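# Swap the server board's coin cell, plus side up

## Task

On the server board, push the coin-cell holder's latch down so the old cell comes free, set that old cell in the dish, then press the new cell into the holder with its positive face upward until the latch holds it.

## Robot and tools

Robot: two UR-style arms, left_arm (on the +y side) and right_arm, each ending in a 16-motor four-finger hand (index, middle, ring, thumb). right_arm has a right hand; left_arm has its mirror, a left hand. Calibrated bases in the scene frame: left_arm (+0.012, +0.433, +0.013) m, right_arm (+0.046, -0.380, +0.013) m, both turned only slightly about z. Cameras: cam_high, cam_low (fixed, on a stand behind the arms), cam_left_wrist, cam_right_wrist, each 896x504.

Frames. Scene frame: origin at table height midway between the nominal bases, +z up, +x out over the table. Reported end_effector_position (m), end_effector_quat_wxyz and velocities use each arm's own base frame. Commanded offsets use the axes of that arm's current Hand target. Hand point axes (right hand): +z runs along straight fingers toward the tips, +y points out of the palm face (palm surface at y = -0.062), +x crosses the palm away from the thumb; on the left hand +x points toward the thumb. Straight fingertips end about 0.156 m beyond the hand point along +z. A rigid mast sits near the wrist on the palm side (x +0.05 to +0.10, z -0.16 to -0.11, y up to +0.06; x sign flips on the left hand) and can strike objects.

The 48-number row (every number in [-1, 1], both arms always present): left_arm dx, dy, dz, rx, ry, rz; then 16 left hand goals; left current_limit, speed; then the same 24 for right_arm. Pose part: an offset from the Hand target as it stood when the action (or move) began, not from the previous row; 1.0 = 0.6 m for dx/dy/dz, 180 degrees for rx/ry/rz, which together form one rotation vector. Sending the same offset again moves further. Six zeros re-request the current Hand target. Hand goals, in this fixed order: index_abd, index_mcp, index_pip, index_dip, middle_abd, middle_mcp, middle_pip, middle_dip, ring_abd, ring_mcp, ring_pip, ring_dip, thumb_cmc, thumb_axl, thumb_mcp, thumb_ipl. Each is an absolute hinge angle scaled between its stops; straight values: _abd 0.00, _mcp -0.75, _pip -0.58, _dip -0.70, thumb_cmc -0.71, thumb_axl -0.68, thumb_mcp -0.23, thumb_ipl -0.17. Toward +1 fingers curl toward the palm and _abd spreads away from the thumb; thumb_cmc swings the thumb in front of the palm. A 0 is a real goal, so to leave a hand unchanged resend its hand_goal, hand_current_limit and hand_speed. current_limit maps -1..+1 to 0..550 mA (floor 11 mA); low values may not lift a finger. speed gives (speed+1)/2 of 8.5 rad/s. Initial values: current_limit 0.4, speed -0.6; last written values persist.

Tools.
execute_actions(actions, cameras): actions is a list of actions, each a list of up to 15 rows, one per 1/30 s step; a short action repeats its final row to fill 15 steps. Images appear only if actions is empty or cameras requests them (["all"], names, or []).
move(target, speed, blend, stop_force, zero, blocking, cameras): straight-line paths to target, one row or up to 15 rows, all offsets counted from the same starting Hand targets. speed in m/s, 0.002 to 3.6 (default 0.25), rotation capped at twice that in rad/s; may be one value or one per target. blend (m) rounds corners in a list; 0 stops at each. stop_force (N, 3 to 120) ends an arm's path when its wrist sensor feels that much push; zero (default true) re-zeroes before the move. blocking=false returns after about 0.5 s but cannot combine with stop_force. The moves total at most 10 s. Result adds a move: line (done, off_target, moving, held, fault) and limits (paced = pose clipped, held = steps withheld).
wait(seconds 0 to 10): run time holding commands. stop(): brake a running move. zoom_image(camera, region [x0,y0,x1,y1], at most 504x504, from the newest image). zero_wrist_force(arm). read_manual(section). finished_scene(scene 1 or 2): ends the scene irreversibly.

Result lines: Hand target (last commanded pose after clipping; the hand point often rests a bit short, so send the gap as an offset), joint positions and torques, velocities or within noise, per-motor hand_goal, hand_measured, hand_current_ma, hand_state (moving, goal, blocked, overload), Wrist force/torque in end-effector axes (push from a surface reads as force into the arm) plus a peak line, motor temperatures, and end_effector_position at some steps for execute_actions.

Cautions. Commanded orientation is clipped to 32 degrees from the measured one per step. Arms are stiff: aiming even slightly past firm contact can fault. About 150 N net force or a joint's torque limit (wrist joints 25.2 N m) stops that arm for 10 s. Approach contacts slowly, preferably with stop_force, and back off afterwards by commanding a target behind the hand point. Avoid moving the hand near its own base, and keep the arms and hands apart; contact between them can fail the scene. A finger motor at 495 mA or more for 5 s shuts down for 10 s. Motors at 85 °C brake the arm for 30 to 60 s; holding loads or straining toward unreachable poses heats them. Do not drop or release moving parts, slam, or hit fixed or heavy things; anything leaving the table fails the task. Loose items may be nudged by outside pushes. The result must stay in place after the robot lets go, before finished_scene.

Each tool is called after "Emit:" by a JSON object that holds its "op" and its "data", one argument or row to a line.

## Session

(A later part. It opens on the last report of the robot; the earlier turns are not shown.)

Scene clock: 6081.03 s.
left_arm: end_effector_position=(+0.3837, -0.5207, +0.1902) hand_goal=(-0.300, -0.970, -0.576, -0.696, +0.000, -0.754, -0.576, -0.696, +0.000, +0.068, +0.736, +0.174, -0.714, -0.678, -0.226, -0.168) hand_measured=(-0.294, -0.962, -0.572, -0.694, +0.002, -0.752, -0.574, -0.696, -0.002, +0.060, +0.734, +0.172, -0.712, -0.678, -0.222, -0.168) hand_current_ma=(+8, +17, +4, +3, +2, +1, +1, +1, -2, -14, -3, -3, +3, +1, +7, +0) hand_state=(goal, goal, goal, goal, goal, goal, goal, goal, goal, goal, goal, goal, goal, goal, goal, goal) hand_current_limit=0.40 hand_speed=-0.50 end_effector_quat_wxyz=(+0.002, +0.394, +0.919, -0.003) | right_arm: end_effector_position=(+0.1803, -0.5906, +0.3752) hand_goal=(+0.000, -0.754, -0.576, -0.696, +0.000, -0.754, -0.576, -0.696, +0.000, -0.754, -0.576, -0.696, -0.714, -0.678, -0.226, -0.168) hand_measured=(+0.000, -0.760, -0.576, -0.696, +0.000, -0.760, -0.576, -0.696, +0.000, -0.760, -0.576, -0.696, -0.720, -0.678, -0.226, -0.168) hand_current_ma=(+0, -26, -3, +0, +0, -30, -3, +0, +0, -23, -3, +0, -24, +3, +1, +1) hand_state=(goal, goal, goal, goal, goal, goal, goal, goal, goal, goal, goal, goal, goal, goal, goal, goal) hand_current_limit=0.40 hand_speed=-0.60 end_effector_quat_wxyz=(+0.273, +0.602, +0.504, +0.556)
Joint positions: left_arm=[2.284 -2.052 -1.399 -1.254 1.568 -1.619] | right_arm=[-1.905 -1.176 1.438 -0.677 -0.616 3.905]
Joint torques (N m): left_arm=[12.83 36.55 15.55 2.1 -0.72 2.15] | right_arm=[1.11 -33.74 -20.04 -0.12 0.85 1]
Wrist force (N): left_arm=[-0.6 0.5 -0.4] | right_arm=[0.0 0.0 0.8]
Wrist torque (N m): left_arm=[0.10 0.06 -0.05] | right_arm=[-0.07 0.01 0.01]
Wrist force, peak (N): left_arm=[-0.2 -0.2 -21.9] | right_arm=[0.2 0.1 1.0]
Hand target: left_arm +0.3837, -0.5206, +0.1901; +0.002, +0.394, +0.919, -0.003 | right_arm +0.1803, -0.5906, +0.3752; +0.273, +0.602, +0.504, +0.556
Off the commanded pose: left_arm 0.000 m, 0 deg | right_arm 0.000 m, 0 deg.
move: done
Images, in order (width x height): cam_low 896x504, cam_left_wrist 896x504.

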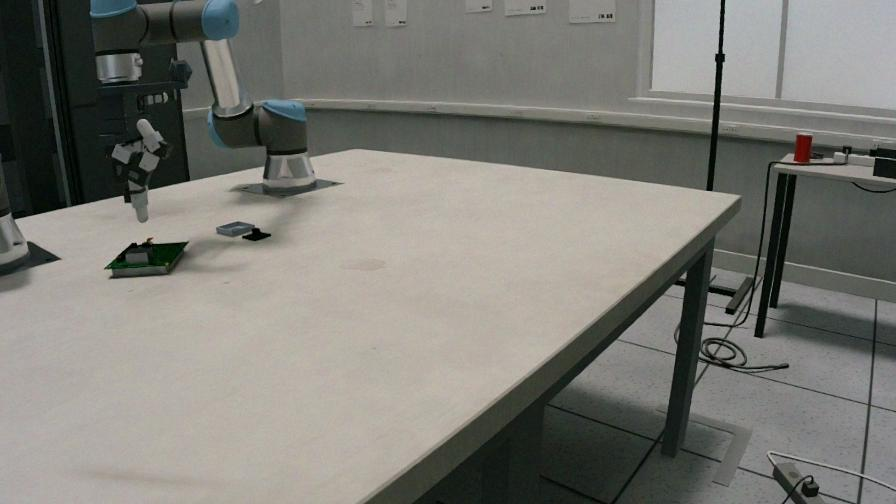

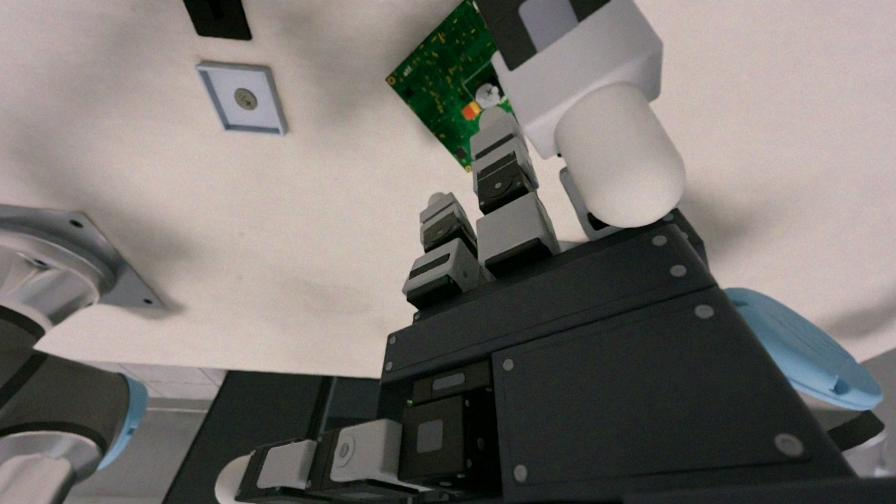

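Emit:
{"op": "move", "data": {
  "target": [-0.01,0,0.0588,0,0,0,-0.3,-0.97,-0.576,-0.696,0.0,-0.754,-0.576,-0.696,0,0.068,0.737,0.174,-0.714,-0.678,-0.226,-0.168,0.4,-0.5,0,0,0,0,0,0,0,-0.754,-0.576,-0.696,0,-0.754,-0.576,-0.696,0,-0.754,-0.576,-0.696,-0.714,-0.678,-0.226,-0.168,0.4,-0.6],
  "speed": 0.06,
  "cameras": []
}}

Emit:
{"op": "move", "data": {
  "target": [0,0,0.0117,0,0,0,-0.3,-0.97,-0.576,-0.696,0.0,-0.754,-0.576,-0.696,0,0.068,0.737,0.174,-0.714,-0.678,-0.226,-0.168,0.4,-0.5,0,0,0,0,0,0,0,-0.754,-0.576,-0.696,0,-0.754,-0.576,-0.696,0,-0.754,-0.576,-0.696,-0.714,-0.678,-0.226,-0.168,0.4,-0.6],
  "speed": 0.006,
  "stop_force": 4,
  "cameras": ["cam_low"]
}}

Emit:
{"op": "zoom_image", "data": {
  "camera": "cam_low",
  "region": [126, 225, 162, 255]
}}

Scene clock: 6104.73 s.
left_arm: end_effector_position=(+0.3878, -0.5251, +0.1547) hand_goal=(-0.300, -0.970, -0.576, -0.696, +0.000, -0.754, -0.576, -0.696, +0.000, +0.068, +0.736, +0.174, -0.714, -0.678, -0.226, -0.168) hand_measured=(-0.294, -0.962, -0.572, -0.694, +0.002, -0.752, -0.574, -0.696, -0.002, +0.060, +0.734, +0.172, -0.712, -0.678, -0.222, -0.168) hand_current_ma=(+8, +17, +4, +3, +2, +1, +1, +1, -2, -14, -3, -3, +3, +1, +7, +0) hand_state=(goal, goal, goal, goal, goal, goal, goal, goal, goal, goal, goal, goal, goal, goal, goal, goal) hand_current_limit=0.40 hand_speed=-0.50 end_effector_quat_wxyz=(+0.002, +0.394, +0.919, -0.003) | right_arm: end_effector_position=(+0.1803, -0.5906, +0.3752) hand_goal=(+0.000, -0.754, -0.576, -0.696, +0.000, -0.754, -0.576, -0.696, +0.000, -0.754, -0.576, -0.696, -0.714, -0.678, -0.226, -0.168) hand_measured=(+0.000, -0.760, -0.576, -0.696, +0.000, -0.760, -0.576, -0.696, +0.000, -0.760, -0.576, -0.696, -0.720, -0.678, -0.226, -0.168) hand_current_ma=(+0, -26, -3, +0, +0, -30, -3, +0, +0, -23, -3, +0, -24, +3, +1, +1) hand_state=(goal, goal, goal, goal, goal, goal, goal, goal, goal, goal, goal, goal, goal, goal, goal, goal) hand_current_limit=0.40 hand_speed=-0.60 end_effector_quat_wxyz=(+0.273, +0.602, +0.504, +0.556)
Joint positions: left_arm=[2.284 -2.095 -1.429 -1.182 1.568 -1.618] | right_arm=[-1.905 -1.176 1.438 -0.677 -0.616 3.905]
Joint torques (N m): left_arm=[12.15 50.63 37.05 0.85 -1.2 2.11] | right_arm=[0.6 -33.24 -19.82 -0.23 0.87 1.06]
Wrist force (N): left_arm=[-0.4 -0.1 0.0] | right_arm=[0.1 0.2 0.6]
Wrist torque (N m): left_arm=[-0.01 0.04 -0.05] | right_arm=[-0.02 -0.01 0.03]
Wrist force, peak (N): left_arm=[-0.2 0.3 -1.0] | right_arm=[0.0 0.3 1.2]
Hand target: left_arm +0.3879, -0.5252, +0.1549; +0.002, +0.394, +0.919, -0.003 | right_arm +0.1803, -0.5906, +0.3752; +0.273, +0.602, +0.504, +0.556
Off the commanded pose: left_arm 0.000 m, 0 deg | right_arm 0.000 m, 0 deg.
move: done
No camera images: "cameras" was empty.

Scene clock: 6106.37 s.
left_arm: end_effector_position=(+0.3879, -0.5252, +0.1519) hand_goal=(-0.300, -0.970, -0.576, -0.696, +0.000, -0.754, -0.576, -0.696, +0.000, +0.068, +0.736, +0.174, -0.714, -0.678, -0.226, -0.168) hand_measured=(-0.294, -0.962, -0.572, -0.694, +0.002, -0.752, -0.574, -0.696, -0.002, +0.060, +0.734, +0.172, -0.712, -0.678, -0.222, -0.168) hand_current_ma=(+8, +17, +4, +3, +1, +1, +1, +1, -2, -14, -3, -3, +3, +1, +7, +0) hand_state=(goal, goal, goal, goal, goal, goal, goal, goal, goal, goal, goal, goal, goal, goal, goal, goal) hand_current_limit=0.40 hand_speed=-0.50 end_effector_quat_wxyz=(+0.002, +0.394, +0.919, -0.003) | right_arm: end_effector_position=(+0.1803, -0.5906, +0.3752) hand_goal=(+0.000, -0.754, -0.576, -0.696, +0.000, -0.754, -0.576, -0.696, +0.000, -0.754, -0.576, -0.696, -0.714, -0.678, -0.226, -0.168) hand_measured=(+0.000, -0.760, -0.576, -0.696, +0.000, -0.760, -0.576, -0.696, +0.000, -0.760, -0.576, -0.696, -0.720, -0.678, -0.226, -0.168) hand_current_ma=(+0, -26, -3, +0, +0, -30, -3, +0, +0, -23, -3, +0, -24, +3, +1, +1) hand_state=(goal, goal, goal, goal, goal, goal, goal, goal, goal, goal, goal, goal, goal, goal, goal, goal) hand_current_limit=0.40 hand_speed=-0.60 end_effector_quat_wxyz=(+0.273, +0.602, +0.504, +0.556)
Joint positions: left_arm=[2.284 -2.097 -1.433 -1.176 1.568 -1.618] | right_arm=[-1.905 -1.176 1.438 -0.677 -0.616 3.905]
Joint torques (N m): left_arm=[8.71 48.49 32.68 0.97 -0.8 1.3] | right_arm=[0.45 -34.53 -20.35 -0.11 1.01 0.88]
Wrist force (N): left_arm=[-0.2 0.0 -4.8] | right_arm=[-0.1 0.0 0.7]
Wrist torque (N m): left_arm=[0.41 -0.06 -0.03] | right_arm=[-0.06 0.01 0.01]
Wrist force, peak (N): left_arm=[-0.4 0.3 -7.0] | right_arm=[0.4 0.2 1.0]
Hand target: left_arm +0.3879, -0.5252, +0.1519; +0.002, +0.394, +0.919, -0.003 (not the last commanded pose) | right_arm +0.1803, -0.5906, +0.3752; +0.273, +0.602, +0.504, +0.556
Off the commanded pose: left_arm 0.004 m, 0 deg | right_arm 0.000 m, 0 deg.
move: contact (left_arm)
Images, in order (width x height): cam_low 896x504.

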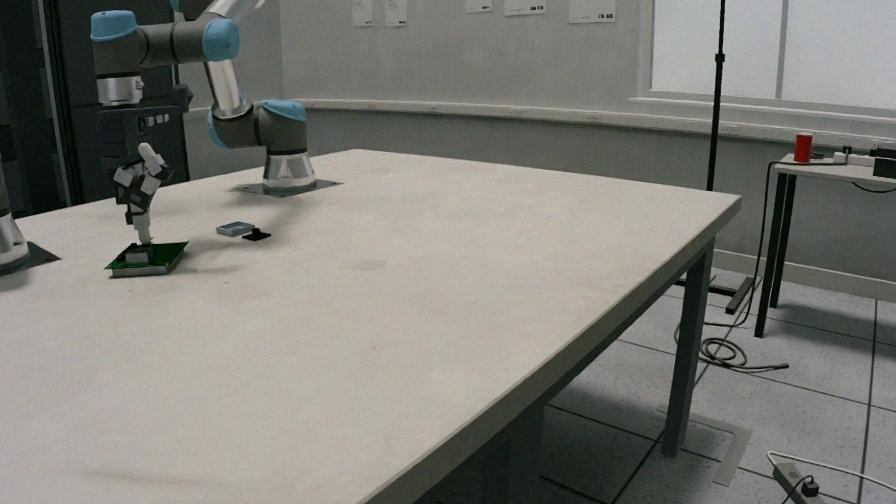

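Scaled by 14.000 from the camera's 896x504 image, which has a finer 1280x720 frame.

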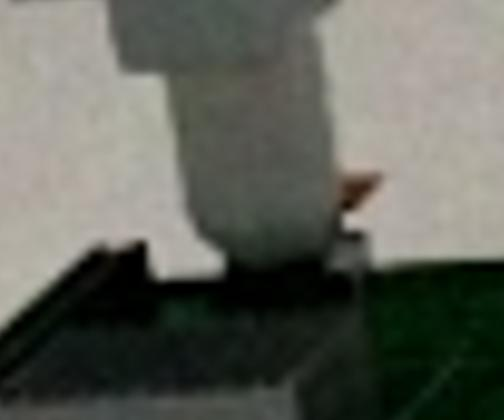

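Emit:
{"op": "move", "data": {
  "target": [0,0,-0.08,0,0,0,-0.3,-0.97,-0.576,-0.696,0.0,-0.754,-0.576,-0.696,0,0.068,0.737,0.174,-0.714,-0.678,-0.226,-0.168,0.4,-0.5,0,0,0,0,0,0,0,-0.754,-0.576,-0.696,0,-0.754,-0.576,-0.696,0,-0.754,-0.576,-0.696,-0.714,-0.678,-0.226,-0.168,0.4,-0.6],
  "speed": 0.1,
  "cameras": ["cam_left_wrist","cam_high","cam_low"]
}}

Emit:
{"op": "zoom_image", "data": {
  "camera": "cam_left_wrist",
  "region": [440, 60, 520, 120]
}}

Emit:
{"op": "zoom_image", "data": {
  "camera": "cam_low",
  "region": [135, 230, 159, 250]
}}

Emit:
{"op": "zoom_image", "data": {
  "camera": "cam_left_wrist",
  "region": [180, 30, 300, 120]
}}

Scene clock: 6123.30 s.
left_arm: end_effector_position=(+0.3878, -0.5249, +0.1999) hand_goal=(-0.300, -0.970, -0.576, -0.696, +0.000, -0.754, -0.576, -0.696, +0.000, +0.068, +0.736, +0.174, -0.714, -0.678, -0.226, -0.168) hand_measured=(-0.294, -0.962, -0.572, -0.694, +0.002, -0.752, -0.574, -0.696, -0.002, +0.060, +0.734, +0.172, -0.712, -0.678, -0.222, -0.168) hand_current_ma=(+8, +17, +4, +3, +1, +1, +1, +1, -2, -14, -3, -3, +3, +1, +7, +0) hand_state=(goal, goal, goal, goal, goal, goal, goal, goal, goal, goal, goal, goal, goal, goal, goal, goal) hand_current_limit=0.40 hand_speed=-0.50 end_effector_quat_wxyz=(+0.002, +0.394, +0.919, -0.003) | right_arm: end_effector_position=(+0.1803, -0.5906, +0.3752) hand_goal=(+0.000, -0.754, -0.576, -0.696, +0.000, -0.754, -0.576, -0.696, +0.000, -0.754, -0.576, -0.696, -0.714, -0.678, -0.226, -0.168) hand_measured=(+0.000, -0.760, -0.576, -0.696, +0.000, -0.760, -0.576, -0.696, +0.000, -0.760, -0.576, -0.696, -0.720, -0.678, -0.226, -0.168) hand_current_ma=(+0, -26, -3, +0, +0, -30, -3, +0, +0, -23, -3, +0, -24, +3, +1, +1) hand_state=(goal, goal, goal, goal, goal, goal, goal, goal, goal, goal, goal, goal, goal, goal, goal, goal) hand_current_limit=0.40 hand_speed=-0.60 end_effector_quat_wxyz=(+0.273, +0.602, +0.504, +0.556)
Joint positions: left_arm=[2.284 -2.059 -1.363 -1.284 1.568 -1.618] | right_arm=[-1.905 -1.176 1.438 -0.677 -0.616 3.905]
Joint torques (N m): left_arm=[12.08 37.06 17.31 1.99 -0.13 1.65] | right_arm=[0.85 -33.19 -19.78 0 0.92 1.2]
Wrist force (N): left_arm=[-0.2 0.4 -0.3] | right_arm=[0.3 0.2 0.8]
Wrist torque (N m): left_arm=[0.08 0.02 -0.05] | right_arm=[-0.04 -0.04 0.04]
Wrist force, peak (N): left_arm=[-0.2 0.2 -5.8] | right_arm=[0.1 0.2 1.1]
Hand target: left_arm +0.3878, -0.5249, +0.1999; +0.002, +0.394, +0.919, -0.003 | right_arm +0.1803, -0.5906, +0.3752; +0.273, +0.602, +0.504, +0.556
Off the commanded pose: left_arm 0.000 m, 0 deg | right_arm 0.000 m, 0 deg.
move: done
Images, in order (width x height): cam_high 896x504, cam_low 896x504, cam_left_wrist 896x504.

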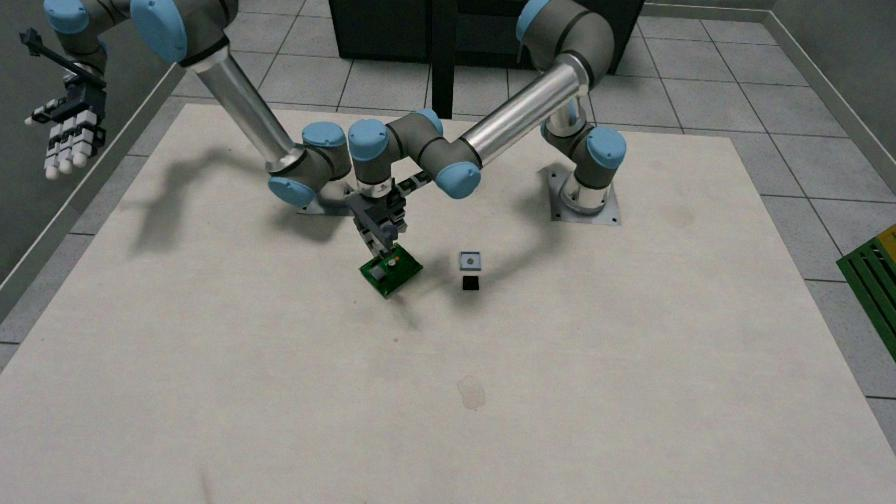

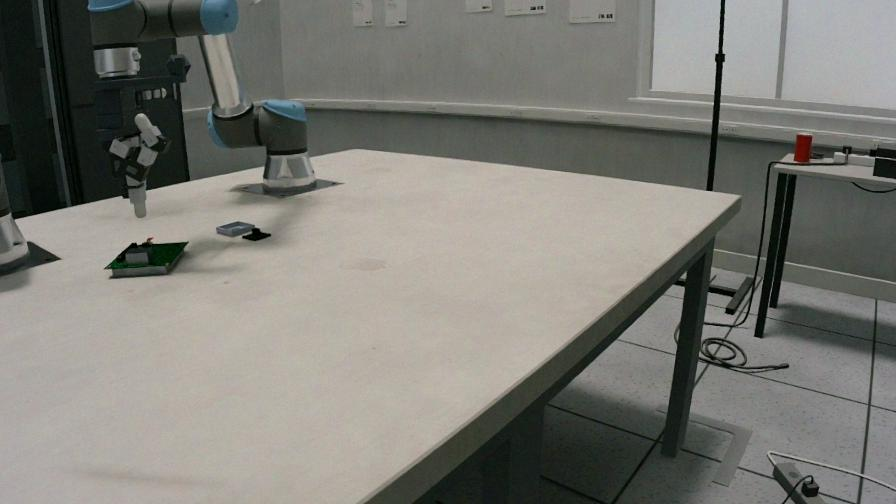

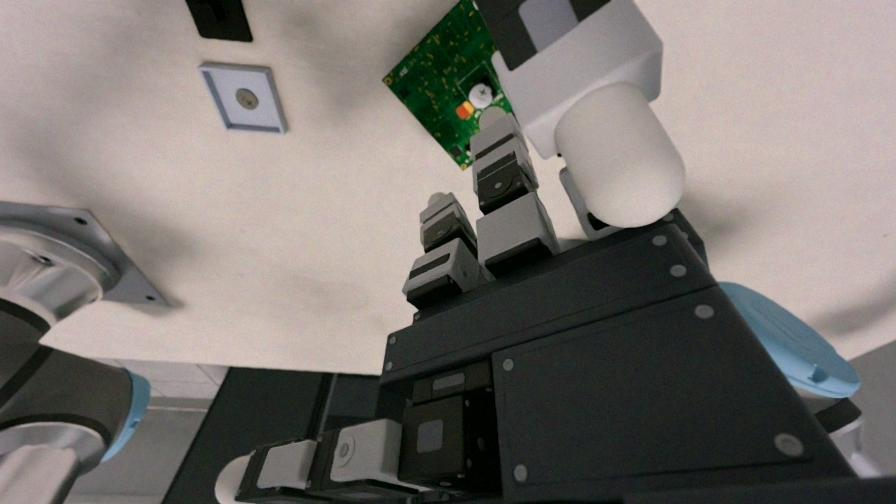

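Scaled by 6.300 from the camera's 896x504 image, which has a finer 1280x720 frame.

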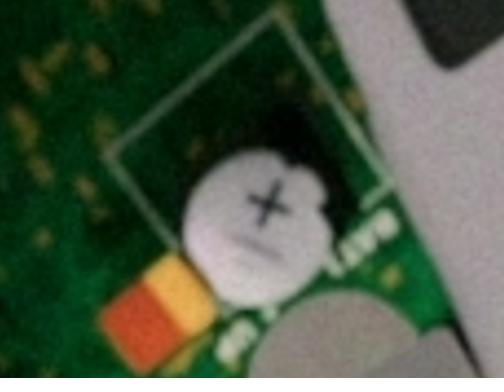

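Scaled by 21.000 from the camera's 896x504 image, which has a finer 1280x720 frame.

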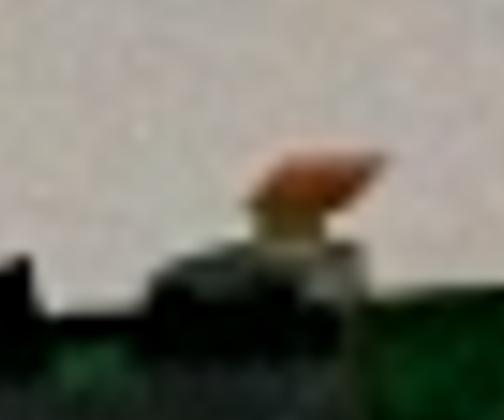

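Scaled by 4.200 from the camera's 896x504 image, which has a finer 1280x720 frame.

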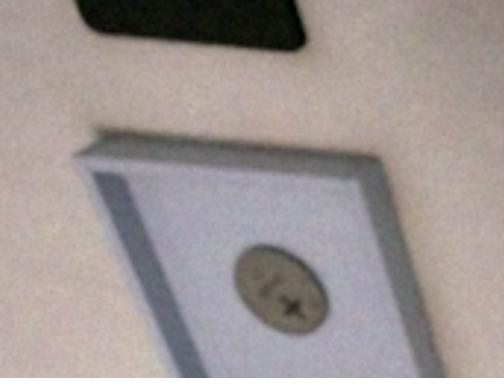

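Emit:
{"op": "finished_scene", "data": {
  "scene": 1
}}

The scene is finished: the task was done.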